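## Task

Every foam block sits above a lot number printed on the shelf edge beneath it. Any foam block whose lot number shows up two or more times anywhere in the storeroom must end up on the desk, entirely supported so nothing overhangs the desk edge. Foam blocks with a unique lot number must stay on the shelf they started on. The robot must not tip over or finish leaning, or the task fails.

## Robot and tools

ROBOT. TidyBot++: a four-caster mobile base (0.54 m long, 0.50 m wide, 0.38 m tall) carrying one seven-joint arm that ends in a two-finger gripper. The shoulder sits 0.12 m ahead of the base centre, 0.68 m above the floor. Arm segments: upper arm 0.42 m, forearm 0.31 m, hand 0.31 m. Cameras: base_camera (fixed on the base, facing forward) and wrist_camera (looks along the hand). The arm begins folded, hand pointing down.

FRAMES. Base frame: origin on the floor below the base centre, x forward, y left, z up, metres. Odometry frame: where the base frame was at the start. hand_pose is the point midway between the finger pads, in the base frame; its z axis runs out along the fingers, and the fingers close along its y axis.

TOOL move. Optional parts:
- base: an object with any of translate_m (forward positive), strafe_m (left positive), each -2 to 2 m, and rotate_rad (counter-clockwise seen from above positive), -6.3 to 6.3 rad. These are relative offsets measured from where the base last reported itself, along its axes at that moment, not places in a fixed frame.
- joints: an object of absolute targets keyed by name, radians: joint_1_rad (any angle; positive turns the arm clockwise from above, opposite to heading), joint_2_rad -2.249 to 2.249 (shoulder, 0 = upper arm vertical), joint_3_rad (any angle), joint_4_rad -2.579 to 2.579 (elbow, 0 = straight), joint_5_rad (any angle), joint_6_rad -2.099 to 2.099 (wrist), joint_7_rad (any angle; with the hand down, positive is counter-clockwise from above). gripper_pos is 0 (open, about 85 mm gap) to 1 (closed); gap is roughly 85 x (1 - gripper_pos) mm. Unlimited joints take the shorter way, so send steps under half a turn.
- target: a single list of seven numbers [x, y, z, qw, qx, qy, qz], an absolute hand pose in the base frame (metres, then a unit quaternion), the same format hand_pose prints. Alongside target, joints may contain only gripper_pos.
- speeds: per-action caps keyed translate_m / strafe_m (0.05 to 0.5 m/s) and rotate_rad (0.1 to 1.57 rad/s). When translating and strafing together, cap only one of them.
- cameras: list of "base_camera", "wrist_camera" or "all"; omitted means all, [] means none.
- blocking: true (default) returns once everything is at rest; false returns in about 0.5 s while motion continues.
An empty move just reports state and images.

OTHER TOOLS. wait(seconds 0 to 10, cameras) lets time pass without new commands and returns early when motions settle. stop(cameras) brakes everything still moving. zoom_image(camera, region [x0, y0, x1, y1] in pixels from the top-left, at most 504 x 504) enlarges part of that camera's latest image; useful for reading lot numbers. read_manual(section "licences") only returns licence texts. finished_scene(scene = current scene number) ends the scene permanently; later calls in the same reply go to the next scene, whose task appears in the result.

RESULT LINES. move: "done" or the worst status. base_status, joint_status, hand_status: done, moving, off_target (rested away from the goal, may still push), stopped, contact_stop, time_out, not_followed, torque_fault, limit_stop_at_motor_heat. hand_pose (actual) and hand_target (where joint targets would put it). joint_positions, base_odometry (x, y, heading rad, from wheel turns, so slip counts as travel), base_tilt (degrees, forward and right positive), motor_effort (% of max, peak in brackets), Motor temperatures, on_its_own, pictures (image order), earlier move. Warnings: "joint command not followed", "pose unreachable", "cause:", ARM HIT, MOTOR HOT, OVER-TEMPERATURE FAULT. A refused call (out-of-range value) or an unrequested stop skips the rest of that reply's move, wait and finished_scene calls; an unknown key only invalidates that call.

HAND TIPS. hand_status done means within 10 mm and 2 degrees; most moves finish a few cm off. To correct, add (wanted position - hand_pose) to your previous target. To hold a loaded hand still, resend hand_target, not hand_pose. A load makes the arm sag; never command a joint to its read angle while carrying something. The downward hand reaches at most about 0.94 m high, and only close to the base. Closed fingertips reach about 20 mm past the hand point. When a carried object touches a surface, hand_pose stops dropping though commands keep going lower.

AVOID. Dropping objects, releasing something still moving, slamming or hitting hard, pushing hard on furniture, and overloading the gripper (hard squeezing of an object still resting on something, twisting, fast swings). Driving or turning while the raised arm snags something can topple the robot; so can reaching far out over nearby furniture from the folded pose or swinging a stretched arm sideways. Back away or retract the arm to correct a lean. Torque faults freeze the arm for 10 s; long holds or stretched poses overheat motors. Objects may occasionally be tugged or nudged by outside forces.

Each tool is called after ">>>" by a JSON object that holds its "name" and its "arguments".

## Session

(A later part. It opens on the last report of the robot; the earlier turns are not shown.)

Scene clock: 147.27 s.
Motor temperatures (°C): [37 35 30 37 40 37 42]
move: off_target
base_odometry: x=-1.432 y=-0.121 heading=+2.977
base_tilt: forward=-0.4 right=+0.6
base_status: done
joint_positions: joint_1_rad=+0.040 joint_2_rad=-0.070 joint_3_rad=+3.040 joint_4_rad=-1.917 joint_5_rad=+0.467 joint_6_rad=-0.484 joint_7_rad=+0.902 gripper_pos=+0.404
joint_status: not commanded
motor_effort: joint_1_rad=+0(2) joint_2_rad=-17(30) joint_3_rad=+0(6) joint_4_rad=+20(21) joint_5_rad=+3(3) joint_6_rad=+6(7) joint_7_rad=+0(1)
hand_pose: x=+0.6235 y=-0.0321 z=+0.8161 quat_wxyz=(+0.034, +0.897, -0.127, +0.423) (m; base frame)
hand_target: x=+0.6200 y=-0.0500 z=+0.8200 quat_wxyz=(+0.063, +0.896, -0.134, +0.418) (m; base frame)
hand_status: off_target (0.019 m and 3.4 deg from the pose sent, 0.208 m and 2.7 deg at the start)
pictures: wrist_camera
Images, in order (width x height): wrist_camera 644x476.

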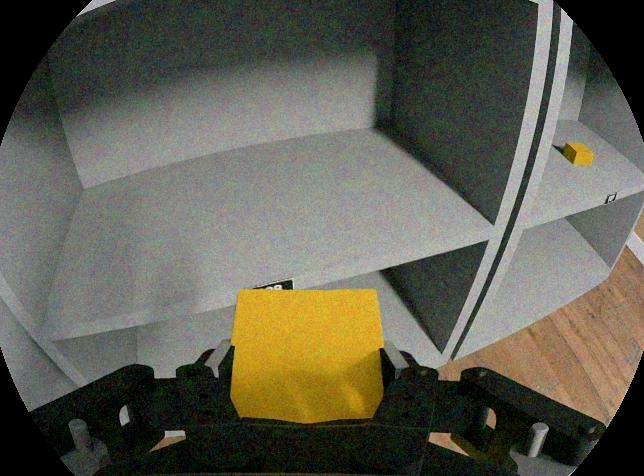

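>>> {"name": "move", "arguments": {"base": {"translate_m": -0.865, "strafe_m": -0.598, "rotate_rad": -1.562}, "speeds": {"rotate_rad": 0.75}, "target": [0.60, 0.0, 0.92, 0.0, 0.9063, 0.0, 0.4226], "cameras": ["wrist_camera"]}}

Scene clock: 151.67 s.
Motor temperatures (°C): [37 35 30 37 40 37 42]
move: off_target
base_odometry: x=-0.481 y=+0.328 heading=+1.414
base_tilt: forward=-0.3 right=+0.6
base_status: done
joint_positions: joint_1_rad=+0.004 joint_2_rad=-0.164 joint_3_rad=+3.154 joint_4_rad=-1.677 joint_5_rad=+0.069 joint_6_rad=-0.726 joint_7_rad=+1.530 gripper_pos=+0.404
joint_status: not commanded
motor_effort: joint_1_rad=-1(3) joint_2_rad=-15(21) joint_3_rad=+0(3) joint_4_rad=+21(22) joint_5_rad=+1(3) joint_6_rad=+7(8) joint_7_rad=+0(1)
hand_pose: x=+0.6085 y=-0.0211 z=+0.9227 quat_wxyz=(+0.025, +0.899, -0.013, +0.436) (m; base frame)
hand_target: x=+0.6000 y=+0.0000 z=+0.9200 quat_wxyz=(+0.000, +0.906, +0.000, +0.423) (m; base frame)
hand_status: off_target (0.023 m and 3.7 deg from the pose sent, 0.111 m and 15.1 deg at the start)
pictures: wrist_camera
Images, in order (width x height): wrist_camera 644x476.

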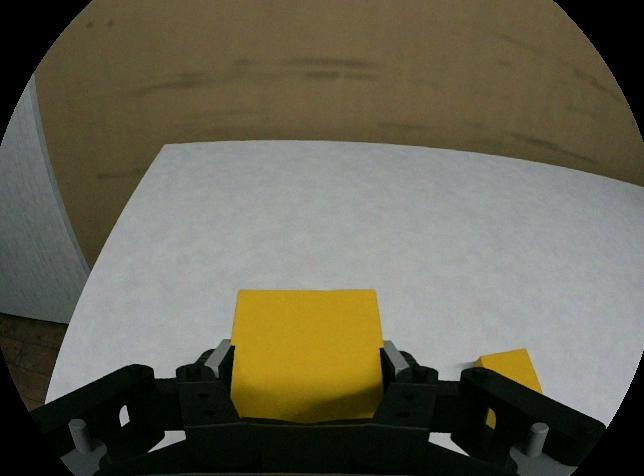

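>>> {"name": "move", "arguments": {"base": {"translate_m": 0.05}, "target": [0.62, 0.0, 0.79, 0.0, 0.9063, 0.0, 0.4226], "cameras": []}}

>>> {"name": "move", "arguments": {"target": [0.62, 0.0, 0.76, 0.0, 0.9063, 0.0, 0.4226], "cameras": ["wrist_camera"]}}

Scene clock: 154.00 s.
Motor temperatures (°C): [37 35 30 37 40 37 42]
move: off_target
base_odometry: x=-0.473 y=+0.377 heading=+1.414
base_tilt: forward=-0.3 right=+0.6
base_status: done
joint_positions: joint_1_rad=+0.004 joint_2_rad=-0.095 joint_3_rad=+3.154 joint_4_rad=-1.980 joint_5_rad=+0.063 joint_6_rad=-0.394 joint_7_rad=+1.537 gripper_pos=+0.404
joint_status: not commanded
motor_effort: joint_1_rad=+0(1) joint_2_rad=-16(18) joint_3_rad=+0(1) joint_4_rad=+20(23) joint_5_rad=+1(1) joint_6_rad=+7(8) joint_7_rad=+0(1)
hand_pose: x=+0.6145 y=-0.0142 z=+0.8013 quat_wxyz=(+0.019, +0.908, -0.001, +0.418) (m; base frame)
hand_target: x=+0.6200 y=+0.0000 z=+0.7900 quat_wxyz=(+0.000, +0.906, +0.000, +0.423) (m; base frame)
hand_status: off_target (0.019 m and 2.2 deg from the pose sent, 0.135 m and 3.7 deg at the start)
pictures: none
No camera images: "cameras" was empty.

Scene clock: 155.13 s.
Motor temperatures (°C): [37 35 30 37 40 37 42]
move: off_target
base_odometry: x=-0.473 y=+0.377 heading=+1.414
base_tilt: forward=-0.3 right=+0.6
base_status: not commanded
joint_positions: joint_1_rad=+0.004 joint_2_rad=-0.060 joint_3_rad=+3.154 joint_4_rad=-2.058 joint_5_rad=+0.057 joint_6_rad=-0.284 joint_7_rad=+1.543 gripper_pos=+0.404
joint_status: not commanded
motor_effort: joint_1_rad=+0(1) joint_2_rad=-17(19) joint_3_rad=+0(0) joint_4_rad=+20(21) joint_5_rad=+1(1) joint_6_rad=+6(8) joint_7_rad=+0(1)
hand_pose: x=+0.6156 y=-0.0115 z=+0.7685 quat_wxyz=(+0.016, +0.909, +0.002, +0.417) (m; base frame)
hand_target: x=+0.6200 y=+0.0000 z=+0.7600 quat_wxyz=(+0.000, +0.906, +0.000, +0.423) (m; base frame)
hand_status: off_target (0.015 m and 2.0 deg from the pose sent, 0.044 m and 2.2 deg at the start)
pictures: wrist_camera
Images, in order (width x height): wrist_camera 644x476.

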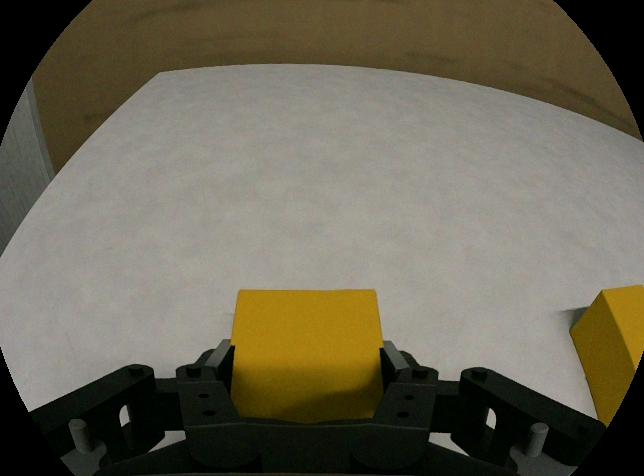

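>>> {"name": "move", "arguments": {"target": [0.62, 0.0, 0.747, 0.0, 0.9063, 0.0, 0.4226], "cameras": []}}

>>> {"name": "move", "arguments": {"target": [0.62, 0.0, 0.738, 0.0, 0.9063, 0.0, 0.4226], "cameras": ["wrist_camera"]}}

Scene clock: 156.03 s.
Motor temperatures (°C): [37 35 30 37 40 37 42]
move: off_target
base_odometry: x=-0.473 y=+0.377 heading=+1.414
base_tilt: forward=-0.3 right=+0.6
base_status: not commanded
joint_positions: joint_1_rad=+0.003 joint_2_rad=-0.055 joint_3_rad=+3.154 joint_4_rad=-2.082 joint_5_rad=+0.052 joint_6_rad=-0.232 joint_7_rad=+1.549 gripper_pos=+0.404
joint_status: not commanded
motor_effort: joint_1_rad=-1(2) joint_2_rad=-15(17) joint_3_rad=+0(1) joint_4_rad=+20(21) joint_5_rad=+1(1) joint_6_rad=+6(8) joint_7_rad=+0(1)
hand_pose: x=+0.6185 y=-0.0103 z=+0.7660 quat_wxyz=(+0.015, +0.904, +0.004, +0.427) (m; base frame)
hand_target: x=+0.6200 y=+0.0000 z=+0.7470 quat_wxyz=(+0.000, +0.906, +0.000, +0.423) (m; base frame)
hand_status: off_target (0.022 m and 1.8 deg from the pose sent, 0.025 m and 2.0 deg at the start)
pictures: none
No camera images: "cameras" was empty.

Scene clock: 156.60 s.
Motor temperatures (°C): [37 35 30 37 40 37 42]
move: off_target
base_odometry: x=-0.473 y=+0.377 heading=+1.414
base_tilt: forward=-0.3 right=+0.6
base_status: not commanded
joint_positions: joint_1_rad=+0.003 joint_2_rad=-0.055 joint_3_rad=+3.155 joint_4_rad=-2.098 joint_5_rad=+0.047 joint_6_rad=-0.199 joint_7_rad=+1.557 gripper_pos=+0.404
joint_status: not commanded
motor_effort: joint_1_rad=-2(3) joint_2_rad=-12(15) joint_3_rad=-1(2) joint_4_rad=+19(20) joint_5_rad=+0(1) joint_6_rad=+7(8) joint_7_rad=+0(1)
hand_pose: x=+0.6198 y=-0.0098 z=+0.7658 quat_wxyz=(+0.014, +0.900, +0.005, +0.435) (m; base frame)
hand_target: x=+0.6200 y=+0.0000 z=+0.7380 quat_wxyz=(+0.000, +0.906, +0.000, +0.423) (m; base frame)
hand_status: off_target (0.029 m and 2.4 deg from the pose sent, 0.030 m and 1.8 deg at the start)
pictures: wrist_camera
Images, in order (width x height): wrist_camera 644x476.

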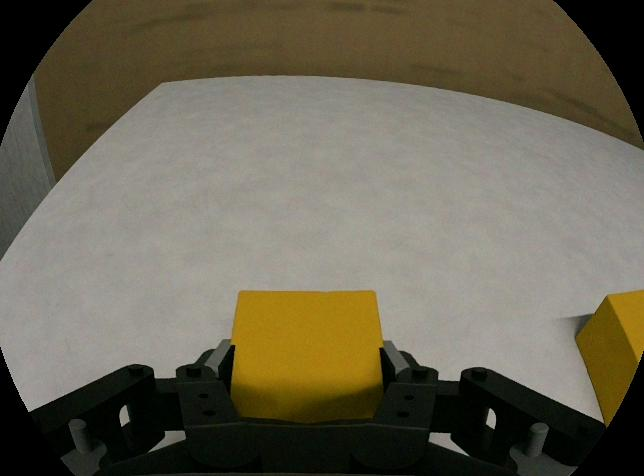

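>>> {"name": "move", "arguments": {"joints": {"gripper_pos": 0.0}, "cameras": ["wrist_camera"]}}

>>> {"name": "move", "arguments": {"base": {"translate_m": -0.06}, "target": [0.60, 0.0, 0.88, 0.0, 0.9063, 0.0, 0.4226], "cameras": ["wrist_camera"]}}

Scene clock: 158.50 s.
Motor temperatures (°C): [37 35 30 37 40 37 42]
move: done
base_odometry: x=-0.473 y=+0.377 heading=+1.414
base_tilt: forward=-0.3 right=+0.6
base_status: not commanded
joint_positions: joint_1_rad=+0.003 joint_2_rad=-0.029 joint_3_rad=+3.155 joint_4_rad=-2.107 joint_5_rad=+0.045 joint_6_rad=-0.196 joint_7_rad=+1.557 gripper_pos=+0.000
joint_status: all done
motor_effort: joint_1_rad=+0(2) joint_2_rad=-17(18) joint_3_rad=+0(1) joint_4_rad=+19(20) joint_5_rad=+1(1) joint_6_rad=+6(8) joint_7_rad=-1(1)
hand_pose: x=+0.6191 y=-0.0093 z=+0.7486 quat_wxyz=(+0.013, +0.907, +0.004, +0.420) (m; base frame)
hand_target: x=+0.6200 y=+0.0000 z=+0.7380 quat_wxyz=(+0.000, +0.906, +0.000, +0.423) (m; base frame)
hand_status: not commanded
pictures: wrist_camera
Images, in order (width x height): wrist_camera 644x476.

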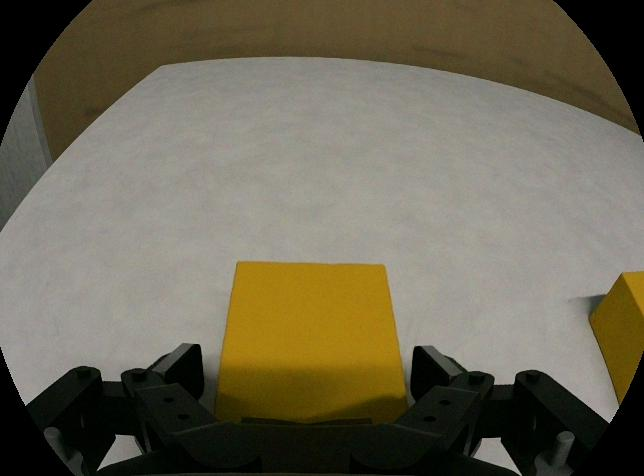

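Scene clock: 160.30 s.
Motor temperatures (°C): [37 35 30 37 40 37 42]
move: off_target
base_odometry: x=-0.482 y=+0.318 heading=+1.414
base_tilt: forward=-0.3 right=+0.6
base_status: done
joint_positions: joint_1_rad=+0.003 joint_2_rad=-0.166 joint_3_rad=+3.155 joint_4_rad=-1.806 joint_5_rad=+0.045 joint_6_rad=-0.595 joint_7_rad=+1.557 gripper_pos=+0.000
joint_status: not commanded
motor_effort: joint_1_rad=-1(2) joint_2_rad=-14(20) joint_3_rad=+0(1) joint_4_rad=+22(23) joint_5_rad=+1(1) joint_6_rad=+7(8) joint_7_rad=+0(1)
hand_pose: x=+0.6082 y=-0.0145 z=+0.8833 quat_wxyz=(+0.019, +0.899, -0.003, +0.438) (m; base frame)
hand_target: x=+0.6000 y=+0.0000 z=+0.8800 quat_wxyz=(+0.000, +0.906, +0.000, +0.423) (m; base frame)
hand_status: off_target (0.017 m and 2.9 deg from the pose sent, 0.133 m and 1.6 deg at the start)
pictures: wrist_camera
Images, in order (width x height): wrist_camera 644x476.

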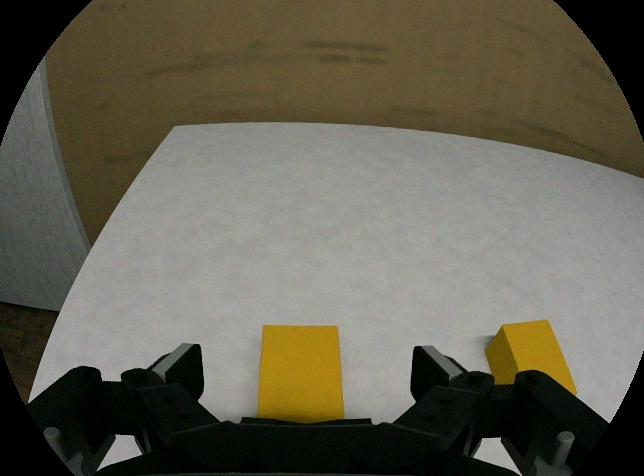

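>>> {"name": "move", "arguments": {"base": {"translate_m": -0.543, "strafe_m": 1.18, "rotate_rad": 1.563}, "joints": {"joint_1_rad": 0.0, "joint_2_rad": -0.5, "joint_3_rad": 3.14, "joint_4_rad": -1.3, "joint_5_rad": 0.0, "joint_6_rad": -1.29, "joint_7_rad": 1.57}, "cameras": []}}

>>> {"name": "wait", "arguments": {"seconds": 0.2, "cameras": ["wrist_camera"]}}

Scene clock: 165.47 s.
Motor temperatures (°C): [37 35 30 37 40 37 42]
move: done
base_odometry: x=-1.732 y=-0.034 heading=+2.978
base_tilt: forward=-0.3 right=+0.6
base_status: done
joint_positions: joint_1_rad=+0.001 joint_2_rad=-0.497 joint_3_rad=+3.147 joint_4_rad=-1.313 joint_5_rad=+0.045 joint_6_rad=-1.243 joint_7_rad=+1.557 gripper_pos=+0.000
joint_status: all done
motor_effort: joint_1_rad=-1(3) joint_2_rad=+1(18) joint_3_rad=+0(5) joint_4_rad=+17(23) joint_5_rad=+1(2) joint_6_rad=+7(9) joint_7_rad=+0(1)
hand_pose: x=+0.4222 y=-0.0147 z=+1.1213 quat_wxyz=(+0.018, +0.857, -0.014, +0.515) (m; base frame)
hand_target: x=+0.4130 y=+0.0021 z=+1.1156 quat_wxyz=(+0.000, +0.865, +0.000, +0.502) (m; base frame)
hand_status: not commanded
pictures: none
No camera images: "cameras" was empty.

Scene clock: 165.67 s.
Motor temperatures (°C): [37 35 30 37 40 37 42]
base_odometry: x=-1.732 y=-0.034 heading=+2.978
base_tilt: forward=-0.4 right=+0.6
base_status: done
joint_positions: joint_1_rad=+0.001 joint_2_rad=-0.497 joint_3_rad=+3.147 joint_4_rad=-1.313 joint_5_rad=+0.045 joint_6_rad=-1.243 joint_7_rad=+1.557 gripper_pos=+0.000
joint_status: all done
motor_effort: joint_1_rad=+0(3) joint_2_rad=+0(18) joint_3_rad=+0(5) joint_4_rad=+18(23) joint_5_rad=+1(2) joint_6_rad=+8(9) joint_7_rad=+0(1)
hand_pose: x=+0.4222 y=-0.0147 z=+1.1213 quat_wxyz=(+0.018, +0.857, -0.014, +0.515) (m; base frame)
hand_target: x=+0.4130 y=+0.0021 z=+1.1156 quat_wxyz=(+0.000, +0.865, +0.000, +0.502) (m; base frame)
hand_status: not commanded
wait: 0.20 s; no rest
pictures: wrist_camera
Images, in order (width x height): wrist_camera 644x476.

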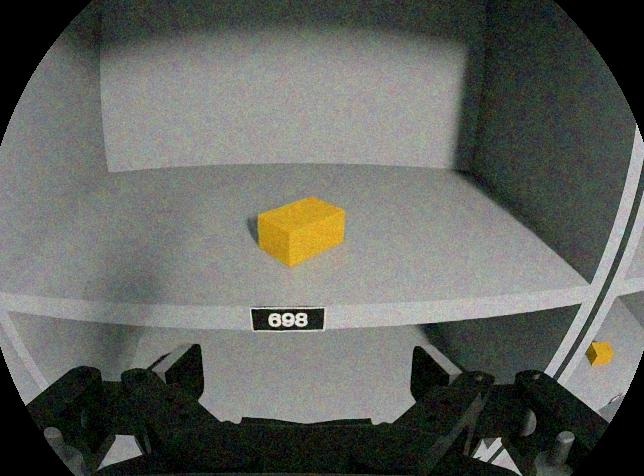

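>>> {"name": "move", "arguments": {"base": {"translate_m": 0.14, "strafe_m": 0.137}, "target": [0.60, -0.11, 1.10, 0.2231, 0.7750, -0.3864, 0.4475], "cameras": []}}

>>> {"name": "wait", "arguments": {"seconds": 0.2, "cameras": ["wrist_camera"]}}

Scene clock: 169.07 s.
Motor temperatures (°C): [37 35 30 37 40 37 42]
move: off_target
base_odometry: x=-1.893 y=-0.147 heading=+2.977
base_tilt: forward=-0.3 right=+0.6
base_status: done
joint_positions: joint_1_rad=-0.402 joint_2_rad=+0.127 joint_3_rad=+3.268 joint_4_rad=-0.912 joint_5_rad=+0.856 joint_6_rad=-1.512 joint_7_rad=+0.671 gripper_pos=+0.000
joint_status: not commanded
motor_effort: joint_1_rad=-1(1) joint_2_rad=-20(23) joint_3_rad=+1(1) joint_4_rad=+17(19) joint_5_rad=+7(7) joint_6_rad=+5(8) joint_7_rad=+0(1)
hand_pose: x=+0.6086 y=-0.0971 z=+1.0961 quat_wxyz=(+0.194, +0.796, -0.357, +0.449) (m; base frame)
hand_target: x=+0.6000 y=-0.1100 z=+1.1000 quat_wxyz=(+0.223, +0.775, -0.386, +0.448) (m; base frame)
hand_status: off_target (0.016 m and 5.3 deg from the pose sent, 0.203 m and 50.6 deg at the start)
pictures: none
No camera images: "cameras" was empty.

Scene clock: 169.27 s.
Motor temperatures (°C): [37 35 30 37 40 37 42]
base_odometry: x=-1.893 y=-0.147 heading=+2.977
base_tilt: forward=-0.3 right=+0.6
base_status: done
joint_positions: joint_1_rad=-0.402 joint_2_rad=+0.127 joint_3_rad=+3.268 joint_4_rad=-0.912 joint_5_rad=+0.857 joint_6_rad=-1.512 joint_7_rad=+0.670 gripper_pos=+0.000
joint_status: not commanded
motor_effort: joint_1_rad=+0(1) joint_2_rad=-21(23) joint_3_rad=+1(1) joint_4_rad=+17(19) joint_5_rad=+7(7) joint_6_rad=+5(8) joint_7_rad=+0(1)
hand_pose: x=+0.6085 y=-0.0973 z=+1.0962 quat_wxyz=(+0.194, +0.796, -0.357, +0.449) (m; base frame)
hand_target: x=+0.6000 y=-0.1100 z=+1.1000 quat_wxyz=(+0.223, +0.775, -0.386, +0.448) (m; base frame)
hand_status: off_target (0.016 m and 5.3 deg from the pose sent, 0.203 m and 50.6 deg at the start)
wait: 0.20 s; no rest
pictures: wrist_camera
Images, in order (width x height): wrist_camera 644x476.

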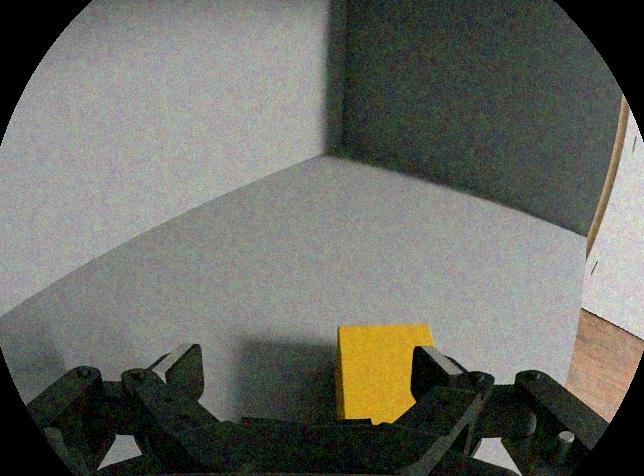

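>>> {"name": "move", "arguments": {"base": {"translate_m": -0.008, "strafe_m": -0.064}, "target": [0.60, -0.11, 1.085, 0.2231, 0.7750, -0.3864, 0.4475], "cameras": []}}

>>> {"name": "wait", "arguments": {"seconds": 0.2, "cameras": ["wrist_camera"]}}

Scene clock: 171.00 s.
Motor temperatures (°C): [37 35 30 37 40 37 42]
move: off_target
base_odometry: x=-1.875 y=-0.085 heading=+2.977
base_tilt: forward=-0.3 right=+0.6
base_status: done
joint_positions: joint_1_rad=-0.394 joint_2_rad=+0.126 joint_3_rad=+3.243 joint_4_rad=-0.952 joint_5_rad=+0.878 joint_6_rad=-1.512 joint_7_rad=+0.616 gripper_pos=+0.000
joint_status: not commanded
motor_effort: joint_1_rad=-1(2) joint_2_rad=-21(24) joint_3_rad=+1(2) joint_4_rad=+17(18) joint_5_rad=+7(7) joint_6_rad=+5(5) joint_7_rad=+0(1)
hand_pose: x=+0.6082 y=-0.0954 z=+1.0846 quat_wxyz=(+0.197, +0.792, -0.367, +0.446) (m; base frame)
hand_target: x=+0.6000 y=-0.1100 z=+1.0850 quat_wxyz=(+0.223, +0.775, -0.386, +0.447) (m; base frame)
hand_status: off_target (0.017 m and 4.2 deg from the pose sent, 0.019 m and 5.3 deg at the start)
pictures: none
No camera images: "cameras" was empty.

Scene clock: 171.20 s.
Motor temperatures (°C): [37 35 30 37 40 37 42]
base_odometry: x=-1.875 y=-0.085 heading=+2.977
base_tilt: forward=-0.3 right=+0.6
base_status: done
joint_positions: joint_1_rad=-0.394 joint_2_rad=+0.126 joint_3_rad=+3.243 joint_4_rad=-0.952 joint_5_rad=+0.878 joint_6_rad=-1.512 joint_7_rad=+0.616 gripper_pos=+0.000
joint_status: not commanded
motor_effort: joint_1_rad=+0(2) joint_2_rad=-21(24) joint_3_rad=+1(2) joint_4_rad=+17(18) joint_5_rad=+7(7) joint_6_rad=+5(5) joint_7_rad=+0(1)
hand_pose: x=+0.6082 y=-0.0954 z=+1.0846 quat_wxyz=(+0.197, +0.792, -0.367, +0.446) (m; base frame)
hand_target: x=+0.6000 y=-0.1100 z=+1.0850 quat_wxyz=(+0.223, +0.775, -0.386, +0.447) (m; base frame)
hand_status: off_target (0.017 m and 4.2 deg from the pose sent, 0.019 m and 5.3 deg at the start)
wait: 0.20 s; no rest
pictures: wrist_camera
Images, in order (width x height): wrist_camera 644x476.

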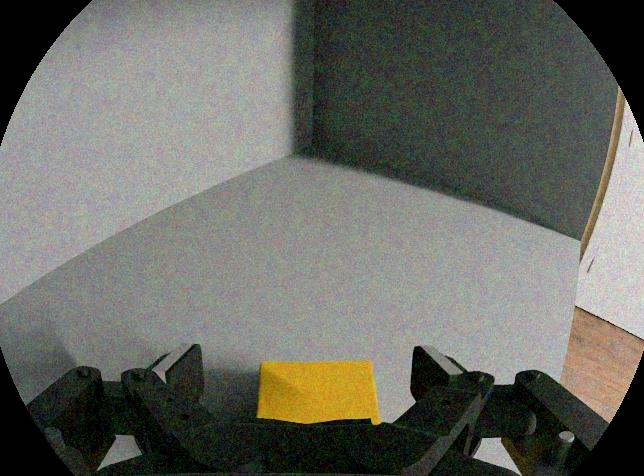

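>>> {"name": "move", "arguments": {"target": [0.602, -0.11, 1.058, 0.2231, 0.7750, -0.3864, 0.4475], "cameras": ["wrist_camera"]}}

Scene clock: 172.87 s.
Motor temperatures (°C): [37 35 30 37 40 37 42]
move: off_target
base_odometry: x=-1.875 y=-0.085 heading=+2.977
base_tilt: forward=-0.3 right=+0.6
base_status: not commanded
joint_positions: joint_1_rad=-0.371 joint_2_rad=+0.113 joint_3_rad=+3.204 joint_4_rad=-1.070 joint_5_rad=+0.892 joint_6_rad=-1.512 joint_7_rad=+0.533 gripper_pos=+0.000
joint_status: not commanded
motor_effort: joint_1_rad=+0(1) joint_2_rad=-21(22) joint_3_rad=+1(1) joint_4_rad=+18(19) joint_5_rad=+7(8) joint_6_rad=+4(5) joint_7_rad=+0(1)
hand_pose: x=+0.6008 y=-0.0962 z=+1.0466 quat_wxyz=(+0.210, +0.796, -0.379, +0.424) (m; base frame)
hand_target: x=+0.6020 y=-0.1100 z=+1.0580 quat_wxyz=(+0.223, +0.775, -0.386, +0.448) (m; base frame)
hand_status: off_target (0.018 m and 4.0 deg from the pose sent, 0.031 m and 4.2 deg at the start)
pictures: wrist_camera
Images, in order (width x height): wrist_camera 644x476.

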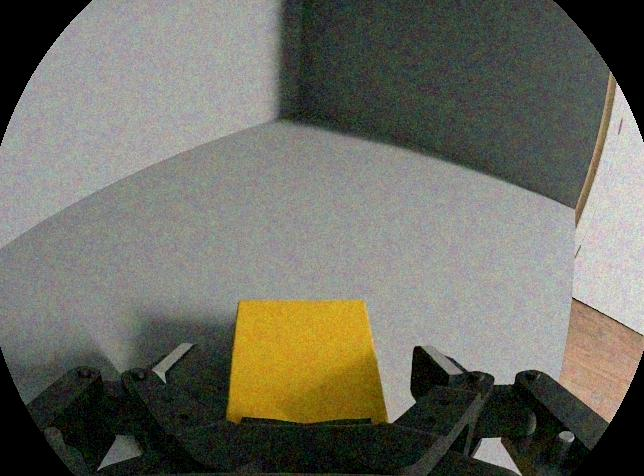

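>>> {"name": "move", "arguments": {"target": [0.609, -0.112, 1.027, 0.2231, 0.7750, -0.3864, 0.4475], "cameras": ["wrist_camera"]}}

Scene clock: 174.33 s.
Motor temperatures (°C): [37 35 30 37 40 37 42]
move: off_target
base_odometry: x=-1.875 y=-0.085 heading=+2.977
base_tilt: forward=-0.3 right=+0.6
base_status: not commanded
joint_positions: joint_1_rad=-0.344 joint_2_rad=+0.098 joint_3_rad=+3.183 joint_4_rad=-1.181 joint_5_rad=+0.906 joint_6_rad=-1.467 joint_7_rad=+0.450 gripper_pos=+0.000
joint_status: not commanded
motor_effort: joint_1_rad=+0(1) joint_2_rad=-21(22) joint_3_rad=+1(1) joint_4_rad=+17(19) joint_5_rad=+7(8) joint_6_rad=+3(4) joint_7_rad=+0(1)
hand_pose: x=+0.5998 y=-0.1027 z=+1.0180 quat_wxyz=(+0.216, +0.792, -0.388, +0.419) (m; base frame)
hand_target: x=+0.6090 y=-0.1120 z=+1.0270 quat_wxyz=(+0.223, +0.775, -0.386, +0.448) (m; base frame)
hand_status: off_target (0.016 m and 3.8 deg from the pose sent, 0.026 m and 4.0 deg at the start)
pictures: wrist_camera
Images, in order (width x height): wrist_camera 644x476.

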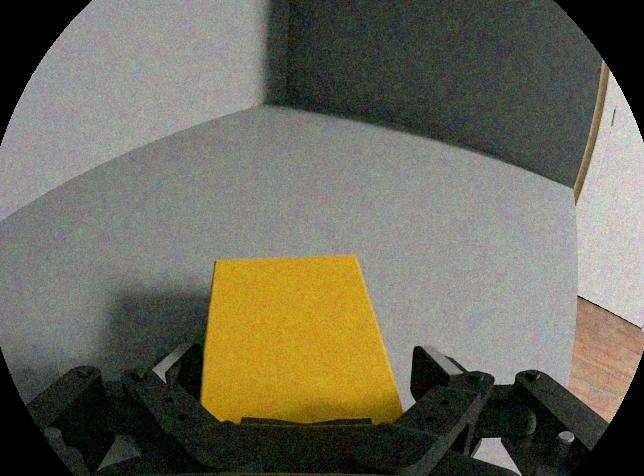

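>>> {"name": "move", "arguments": {"joints": {"gripper_pos": 0.7}, "cameras": ["wrist_camera"]}}

Scene clock: 175.43 s.
Motor temperatures (°C): [37 35 30 37 40 37 42]
move: off_target
base_odometry: x=-1.875 y=-0.085 heading=+2.977
base_tilt: forward=-0.3 right=+0.6
base_status: not commanded
joint_positions: joint_1_rad=-0.343 joint_2_rad=+0.095 joint_3_rad=+3.181 joint_4_rad=-1.183 joint_5_rad=+0.910 joint_6_rad=-1.462 joint_7_rad=+0.449 gripper_pos=+0.356
joint_status: gripper_pos off_target (ended at +0.356, target +0.700)
motor_effort: joint_1_rad=+0(1) joint_2_rad=-20(21) joint_3_rad=+1(2) joint_4_rad=+17(18) joint_5_rad=+7(8) joint_6_rad=+3(4) joint_7_rad=+0(1)
hand_pose: x=+0.6003 y=-0.1028 z=+1.0200 quat_wxyz=(+0.215, +0.791, -0.387, +0.423) (m; base frame)
hand_target: x=+0.6090 y=-0.1120 z=+1.0270 quat_wxyz=(+0.223, +0.775, -0.386, +0.448) (m; base frame)
hand_status: not commanded
pictures: wrist_camera
Images, in order (width x height): wrist_camera 644x476.

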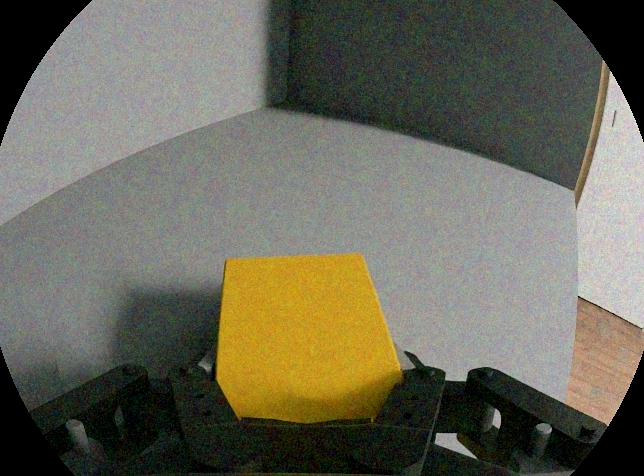

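>>> {"name": "move", "arguments": {"target": [0.609, -0.112, 1.095, 0.2231, 0.7750, -0.3864, 0.4475], "cameras": ["wrist_camera"]}}

Scene clock: 178.07 s.
Motor temperatures (°C): [37 35 30 37 40 37 42]
move: off_target
base_odometry: x=-1.875 y=-0.085 heading=+2.977
base_tilt: forward=-0.3 right=+0.6
base_status: not commanded
joint_positions: joint_1_rad=-0.403 joint_2_rad=+0.136 joint_3_rad=+3.293 joint_4_rad=-0.913 joint_5_rad=+0.910 joint_6_rad=-1.494 joint_7_rad=+0.580 gripper_pos=+0.356
joint_status: not commanded
motor_effort: joint_1_rad=+0(1) joint_2_rad=-21(23) joint_3_rad=+1(1) joint_4_rad=+17(19) joint_5_rad=+7(8) joint_6_rad=+5(6) joint_7_rad=+0(1)
hand_pose: x=+0.6101 y=-0.1161 z=+1.1074 quat_wxyz=(+0.200, +0.762, -0.396, +0.472) (m; base frame)
hand_target: x=+0.6090 y=-0.1120 z=+1.0950 quat_wxyz=(+0.223, +0.775, -0.386, +0.448) (m; base frame)
hand_status: off_target (0.013 m and 4.3 deg from the pose sent, 0.076 m and 3.5 deg at the start)
pictures: wrist_camera
Images, in order (width x height): wrist_camera 644x476.

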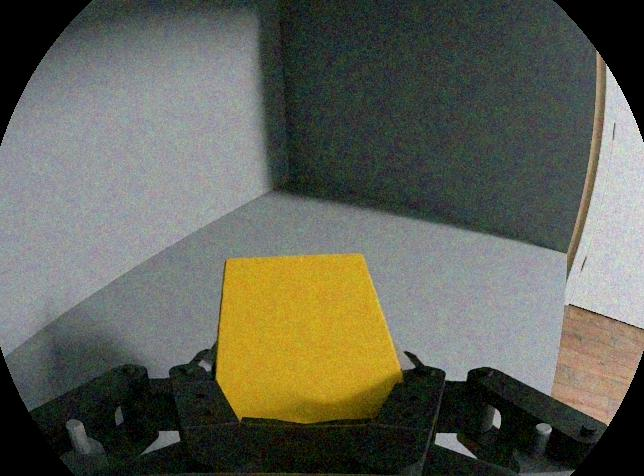

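>>> {"name": "move", "arguments": {"base": {"translate_m": -0.36, "strafe_m": -0.12}, "target": [0.45, -0.05, 1.10, 0.2231, 0.7750, -0.3864, 0.4475], "cameras": ["wrist_camera"]}}

Scene clock: 181.30 s.
Motor temperatures (°C): [37 35 30 37 40 37 42]
move: off_target
base_odometry: x=-1.500 y=-0.025 heading=+2.978
base_tilt: forward=-0.3 right=+0.6
base_status: done
joint_positions: joint_1_rad=-0.091 joint_2_rad=-0.095 joint_3_rad=+2.586 joint_4_rad=-1.100 joint_5_rad=+0.992 joint_6_rad=-1.789 joint_7_rad=+0.493 gripper_pos=+0.356
joint_status: not commanded
motor_effort: joint_1_rad=-1(1) joint_2_rad=-11(25) joint_3_rad=+1(2) joint_4_rad=+16(18) joint_5_rad=+7(8) joint_6_rad=+4(6) joint_7_rad=+0(1)
hand_pose: x=+0.4637 y=-0.0295 z=+1.1002 quat_wxyz=(+0.187, +0.799, -0.355, +0.449) (m; base frame)
hand_target: x=+0.4500 y=-0.0500 z=+1.1000 quat_wxyz=(+0.223, +0.775, -0.386, +0.448) (m; base frame)
hand_status: off_target (0.025 m and 6.1 deg from the pose sent, 0.173 m and 4.3 deg at the start)
pictures: wrist_camera
Images, in order (width x height): wrist_camera 644x476.

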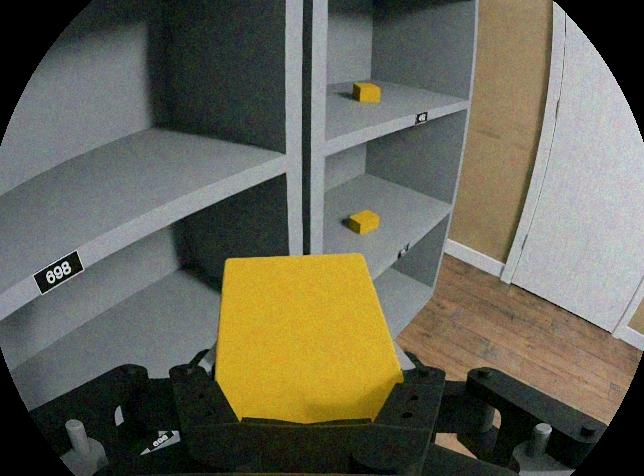

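>>> {"name": "move", "arguments": {"base": {"translate_m": -0.794, "strafe_m": -0.515, "rotate_rad": -1.564}, "speeds": {"rotate_rad": 0.9}, "target": [0.60, 0.0, 0.92, 0.0, 0.866, 0.0, 0.5], "cameras": ["wrist_camera"]}}

Scene clock: 185.00 s.
Motor temperatures (°C): [37 35 30 37 40 37 42]
move: off_target
base_odometry: x=-0.633 y=+0.354 heading=+1.413
base_tilt: forward=-0.3 right=+0.6
base_status: done
joint_positions: joint_1_rad=-0.016 joint_2_rad=-0.235 joint_3_rad=+3.152 joint_4_rad=-1.832 joint_5_rad=+0.069 joint_6_rad=-0.534 joint_7_rad=+1.530 gripper_pos=+0.356
joint_status: not commanded
motor_effort: joint_1_rad=+0(3) joint_2_rad=-13(16) joint_3_rad=+0(3) joint_4_rad=+22(23) joint_5_rad=+1(8) joint_6_rad=+8(8) joint_7_rad=+0(1)
hand_pose: x=+0.5991 y=-0.0073 z=+0.9174 quat_wxyz=(+0.018, +0.875, +0.002, +0.484) (m; base frame)
hand_target: x=+0.6000 y=+0.0000 z=+0.9200 quat_wxyz=(+0.000, +0.866, +0.000, +0.500) (m; base frame)
hand_status: off_target (0.008 m and 2.9 deg from the pose sent, 0.228 m and 47.3 deg at the start)
pictures: wrist_camera
Images, in order (width x height): wrist_camera 644x476.

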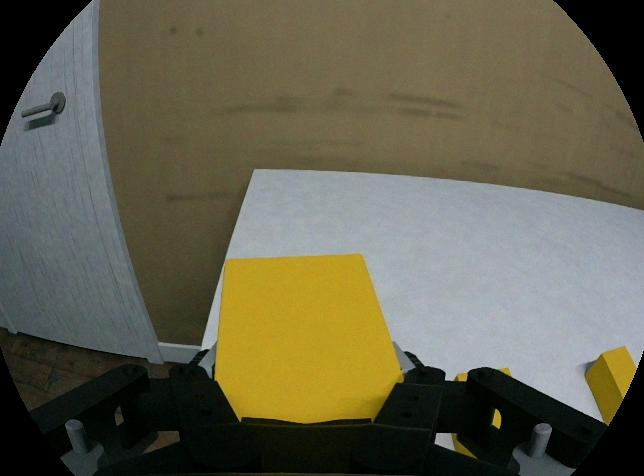

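>>> {"name": "move", "arguments": {"base": {"translate_m": 0.05}, "target": [0.62, 0.0, 0.79, 0.0, 0.866, 0.0, 0.5], "cameras": []}}

>>> {"name": "move", "arguments": {"target": [0.62, 0.0, 0.762, 0.0, 0.866, 0.0, 0.5], "cameras": ["wrist_camera"]}}

Scene clock: 187.33 s.
Motor temperatures (°C): [37 35 30 37 40 37 42]
move: done
base_odometry: x=-0.625 y=+0.403 heading=+1.412
base_tilt: forward=-0.3 right=+0.6
base_status: done
joint_positions: joint_1_rad=-0.016 joint_2_rad=-0.120 joint_3_rad=+3.159 joint_4_rad=-2.160 joint_5_rad=+0.069 joint_6_rad=-0.067 joint_7_rad=+1.531 gripper_pos=+0.356
joint_status: not commanded
motor_effort: joint_1_rad=-1(1) joint_2_rad=-15(17) joint_3_rad=+0(1) joint_4_rad=+20(23) joint_5_rad=+1(1) joint_6_rad=+8(9) joint_7_rad=+0(1)
hand_pose: x=+0.6169 y=-0.0006 z=+0.7987 quat_wxyz=(+0.008, +0.869, +0.011, +0.495) (m; base frame)
hand_target: x=+0.6200 y=+0.0000 z=+0.7900 quat_wxyz=(+0.000, +0.866, +0.000, +0.500) (m; base frame)
hand_status: done (0.009 m and 1.7 deg from the pose sent, 0.129 m and 2.9 deg at the start)
pictures: none
No camera images: "cameras" was empty.

Scene clock: 188.43 s.
Motor temperatures (°C): [37 35 30 37 40 37 42]
move: done
base_odometry: x=-0.625 y=+0.403 heading=+1.412
base_tilt: forward=-0.3 right=+0.6
base_status: not commanded
joint_positions: joint_1_rad=-0.016 joint_2_rad=-0.072 joint_3_rad=+3.159 joint_4_rad=-2.229 joint_5_rad=+0.069 joint_6_rad=+0.049 joint_7_rad=+1.531 gripper_pos=+0.356
joint_status: not commanded
motor_effort: joint_1_rad=+0(1) joint_2_rad=-15(17) joint_3_rad=+0(0) joint_4_rad=+19(21) joint_5_rad=+1(1) joint_6_rad=+8(9) joint_7_rad=+0(1)
hand_pose: x=+0.6181 y=+0.0019 z=+0.7684 quat_wxyz=(+0.005, +0.869, +0.013, +0.494) (m; base frame)
hand_target: x=+0.6200 y=+0.0000 z=+0.7620 quat_wxyz=(+0.000, +0.866, +0.000, +0.500) (m; base frame)
hand_status: done (0.007 m and 1.8 deg from the pose sent, 0.037 m and 1.7 deg at the start)
pictures: wrist_camera
Images, in order (width x height): wrist_camera 644x476.

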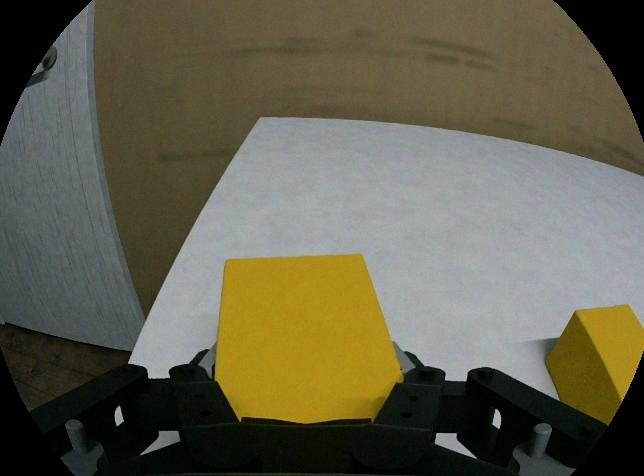

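>>> {"name": "move", "arguments": {"target": [0.62, 0.0, 0.749, 0.0, 0.866, 0.0, 0.5], "cameras": []}}

>>> {"name": "move", "arguments": {"target": [0.62, 0.0, 0.739, 0.0, 0.866, 0.0, 0.5], "cameras": ["wrist_camera"]}}

Scene clock: 189.30 s.
Motor temperatures (°C): [37 35 30 37 40 37 42]
move: done
base_odometry: x=-0.625 y=+0.403 heading=+1.412
base_tilt: forward=-0.3 right=+0.6
base_status: not commanded
joint_positions: joint_1_rad=-0.016 joint_2_rad=-0.050 joint_3_rad=+3.159 joint_4_rad=-2.257 joint_5_rad=+0.069 joint_6_rad=+0.107 joint_7_rad=+1.531 gripper_pos=+0.356
joint_status: not commanded
motor_effort: joint_1_rad=+0(1) joint_2_rad=-15(18) joint_3_rad=+0(0) joint_4_rad=+18(20) joint_5_rad=+0(1) joint_6_rad=+8(9) joint_7_rad=+0(1)
hand_pose: x=+0.6196 y=+0.0031 z=+0.7582 quat_wxyz=(+0.004, +0.867, +0.014, +0.498) (m; base frame)
hand_target: x=+0.6200 y=+0.0000 z=+0.7490 quat_wxyz=(+0.000, +0.866, +0.000, +0.500) (m; base frame)
hand_status: done (0.010 m and 1.7 deg from the pose sent, 0.020 m and 1.8 deg at the start)
pictures: none
No camera images: "cameras" was empty.

Scene clock: 189.97 s.
Motor temperatures (°C): [37 35 30 37 40 37 42]
move: off_target
base_odometry: x=-0.625 y=+0.403 heading=+1.412
base_tilt: forward=-0.3 right=+0.6
base_status: not commanded
joint_positions: joint_1_rad=-0.016 joint_2_rad=-0.034 joint_3_rad=+3.159 joint_4_rad=-2.277 joint_5_rad=+0.069 joint_6_rad=+0.151 joint_7_rad=+1.531 gripper_pos=+0.356
joint_status: not commanded
motor_effort: joint_1_rad=-1(1) joint_2_rad=-14(17) joint_3_rad=+0(0) joint_4_rad=+18(19) joint_5_rad=+1(1) joint_6_rad=+7(8) joint_7_rad=+0(1)
hand_pose: x=+0.6208 y=+0.0041 z=+0.7513 quat_wxyz=(+0.003, +0.865, +0.014, +0.501) (m; base frame)
hand_target: x=+0.6200 y=+0.0000 z=+0.7390 quat_wxyz=(+0.000, +0.866, +0.000, +0.500) (m; base frame)
hand_status: off_target (0.013 m and 1.7 deg from the pose sent, 0.019 m and 1.7 deg at the start)
pictures: wrist_camera
Images, in order (width x height): wrist_camera 644x476.

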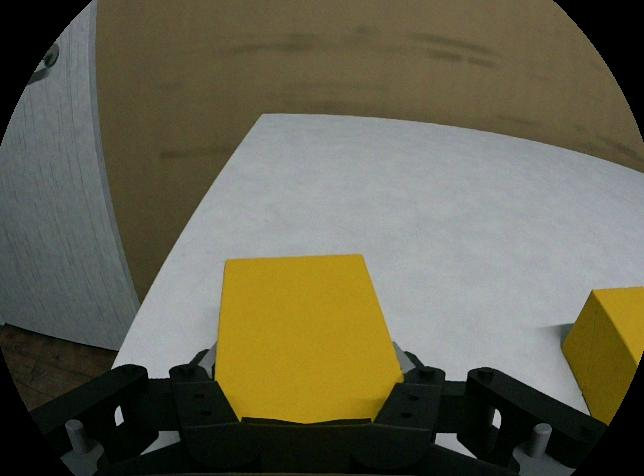

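>>> {"name": "move", "arguments": {"target": [0.62, 0.0, 0.729, 0.0, 0.866, 0.0, 0.5], "cameras": ["wrist_camera"]}}

Scene clock: 190.77 s.
Motor temperatures (°C): [37 35 30 37 40 37 42]
move: off_target
base_odometry: x=-0.625 y=+0.403 heading=+1.412
base_tilt: forward=-0.3 right=+0.6
base_status: not commanded
joint_positions: joint_1_rad=-0.015 joint_2_rad=-0.028 joint_3_rad=+3.159 joint_4_rad=-2.295 joint_5_rad=+0.069 joint_6_rad=+0.199 joint_7_rad=+1.531 gripper_pos=+0.356
joint_status: not commanded
motor_effort: joint_1_rad=-2(2) joint_2_rad=-13(14) joint_3_rad=-1(1) joint_4_rad=+17(18) joint_5_rad=+1(1) joint_6_rad=+7(8) joint_7_rad=+0(1)
hand_pose: x=+0.6220 y=+0.0047 z=+0.7521 quat_wxyz=(+0.001, +0.859, +0.015, +0.511) (m; base frame)
hand_target: x=+0.6200 y=+0.0000 z=+0.7290 quat_wxyz=(+0.000, +0.866, +0.000, +0.500) (m; base frame)
hand_status: off_target (0.024 m and 2.2 deg from the pose sent, 0.023 m and 1.7 deg at the start)
pictures: wrist_camera
Images, in order (width x height): wrist_camera 644x476.

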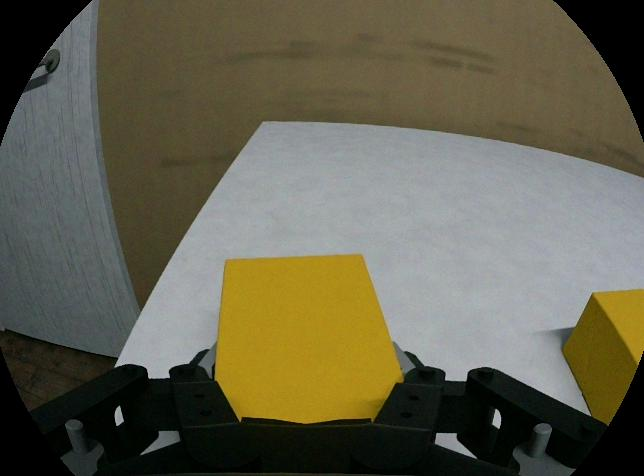

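>>> {"name": "move", "arguments": {"joints": {"gripper_pos": 0.0}, "cameras": []}}

>>> {"name": "move", "arguments": {"base": {"translate_m": -0.05}, "target": [0.60, 0.0, 0.90, 0.0, 0.866, 0.0, 0.5], "cameras": ["wrist_camera"]}}

Scene clock: 191.83 s.
Motor temperatures (°C): [37 35 30 37 40 37 42]
move: done
base_odometry: x=-0.625 y=+0.403 heading=+1.412
base_tilt: forward=-0.3 right=+0.6
base_status: not commanded
joint_positions: joint_1_rad=-0.015 joint_2_rad=-0.011 joint_3_rad=+3.159 joint_4_rad=-2.299 joint_5_rad=+0.069 joint_6_rad=+0.199 joint_7_rad=+1.531 gripper_pos=+0.000
joint_status: all done
motor_effort: joint_1_rad=-1(2) joint_2_rad=-15(17) joint_3_rad=+0(1) joint_4_rad=+17(18) joint_5_rad=+1(1) joint_6_rad=+7(8) joint_7_rad=+0(1)
hand_pose: x=+0.6218 y=+0.0047 z=+0.7416 quat_wxyz=(+0.001, +0.865, +0.015, +0.502) (m; base frame)
hand_target: x=+0.6200 y=+0.0000 z=+0.7290 quat_wxyz=(+0.000, +0.866, +0.000, +0.500) (m; base frame)
hand_status: not commanded
pictures: none
No camera images: "cameras" was empty.

Scene clock: 193.77 s.
Motor temperatures (°C): [37 35 30 37 40 37 42]
move: off_target
base_odometry: x=-0.633 y=+0.354 heading=+1.413
base_tilt: forward=-0.3 right=+0.6
base_status: done
joint_positions: joint_1_rad=-0.015 joint_2_rad=-0.238 joint_3_rad=+3.159 joint_4_rad=-1.937 joint_5_rad=+0.068 joint_6_rad=-0.363 joint_7_rad=+1.532 gripper_pos=+0.000
joint_status: not commanded
motor_effort: joint_1_rad=-1(2) joint_2_rad=-13(20) joint_3_rad=+0(1) joint_4_rad=+22(23) joint_5_rad=+1(1) joint_6_rad=+7(9) joint_7_rad=+0(1)
hand_pose: x=+0.6064 y=-0.0077 z=+0.9041 quat_wxyz=(+0.015, +0.857, +0.003, +0.514) (m; base frame)
hand_target: x=+0.6000 y=+0.0000 z=+0.9000 quat_wxyz=(+0.000, +0.866, +0.000, +0.500) (m; base frame)
hand_status: off_target (0.011 m and 2.6 deg from the pose sent, 0.160 m and 1.7 deg at the start)
pictures: wrist_camera
Images, in order (width x height): wrist_camera 644x476.

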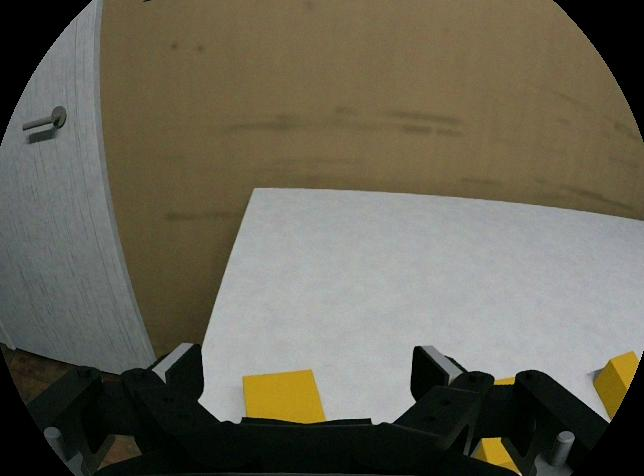

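>>> {"name": "finished_scene", "arguments": {"scene": 2}}

The scene is finished: the task was done.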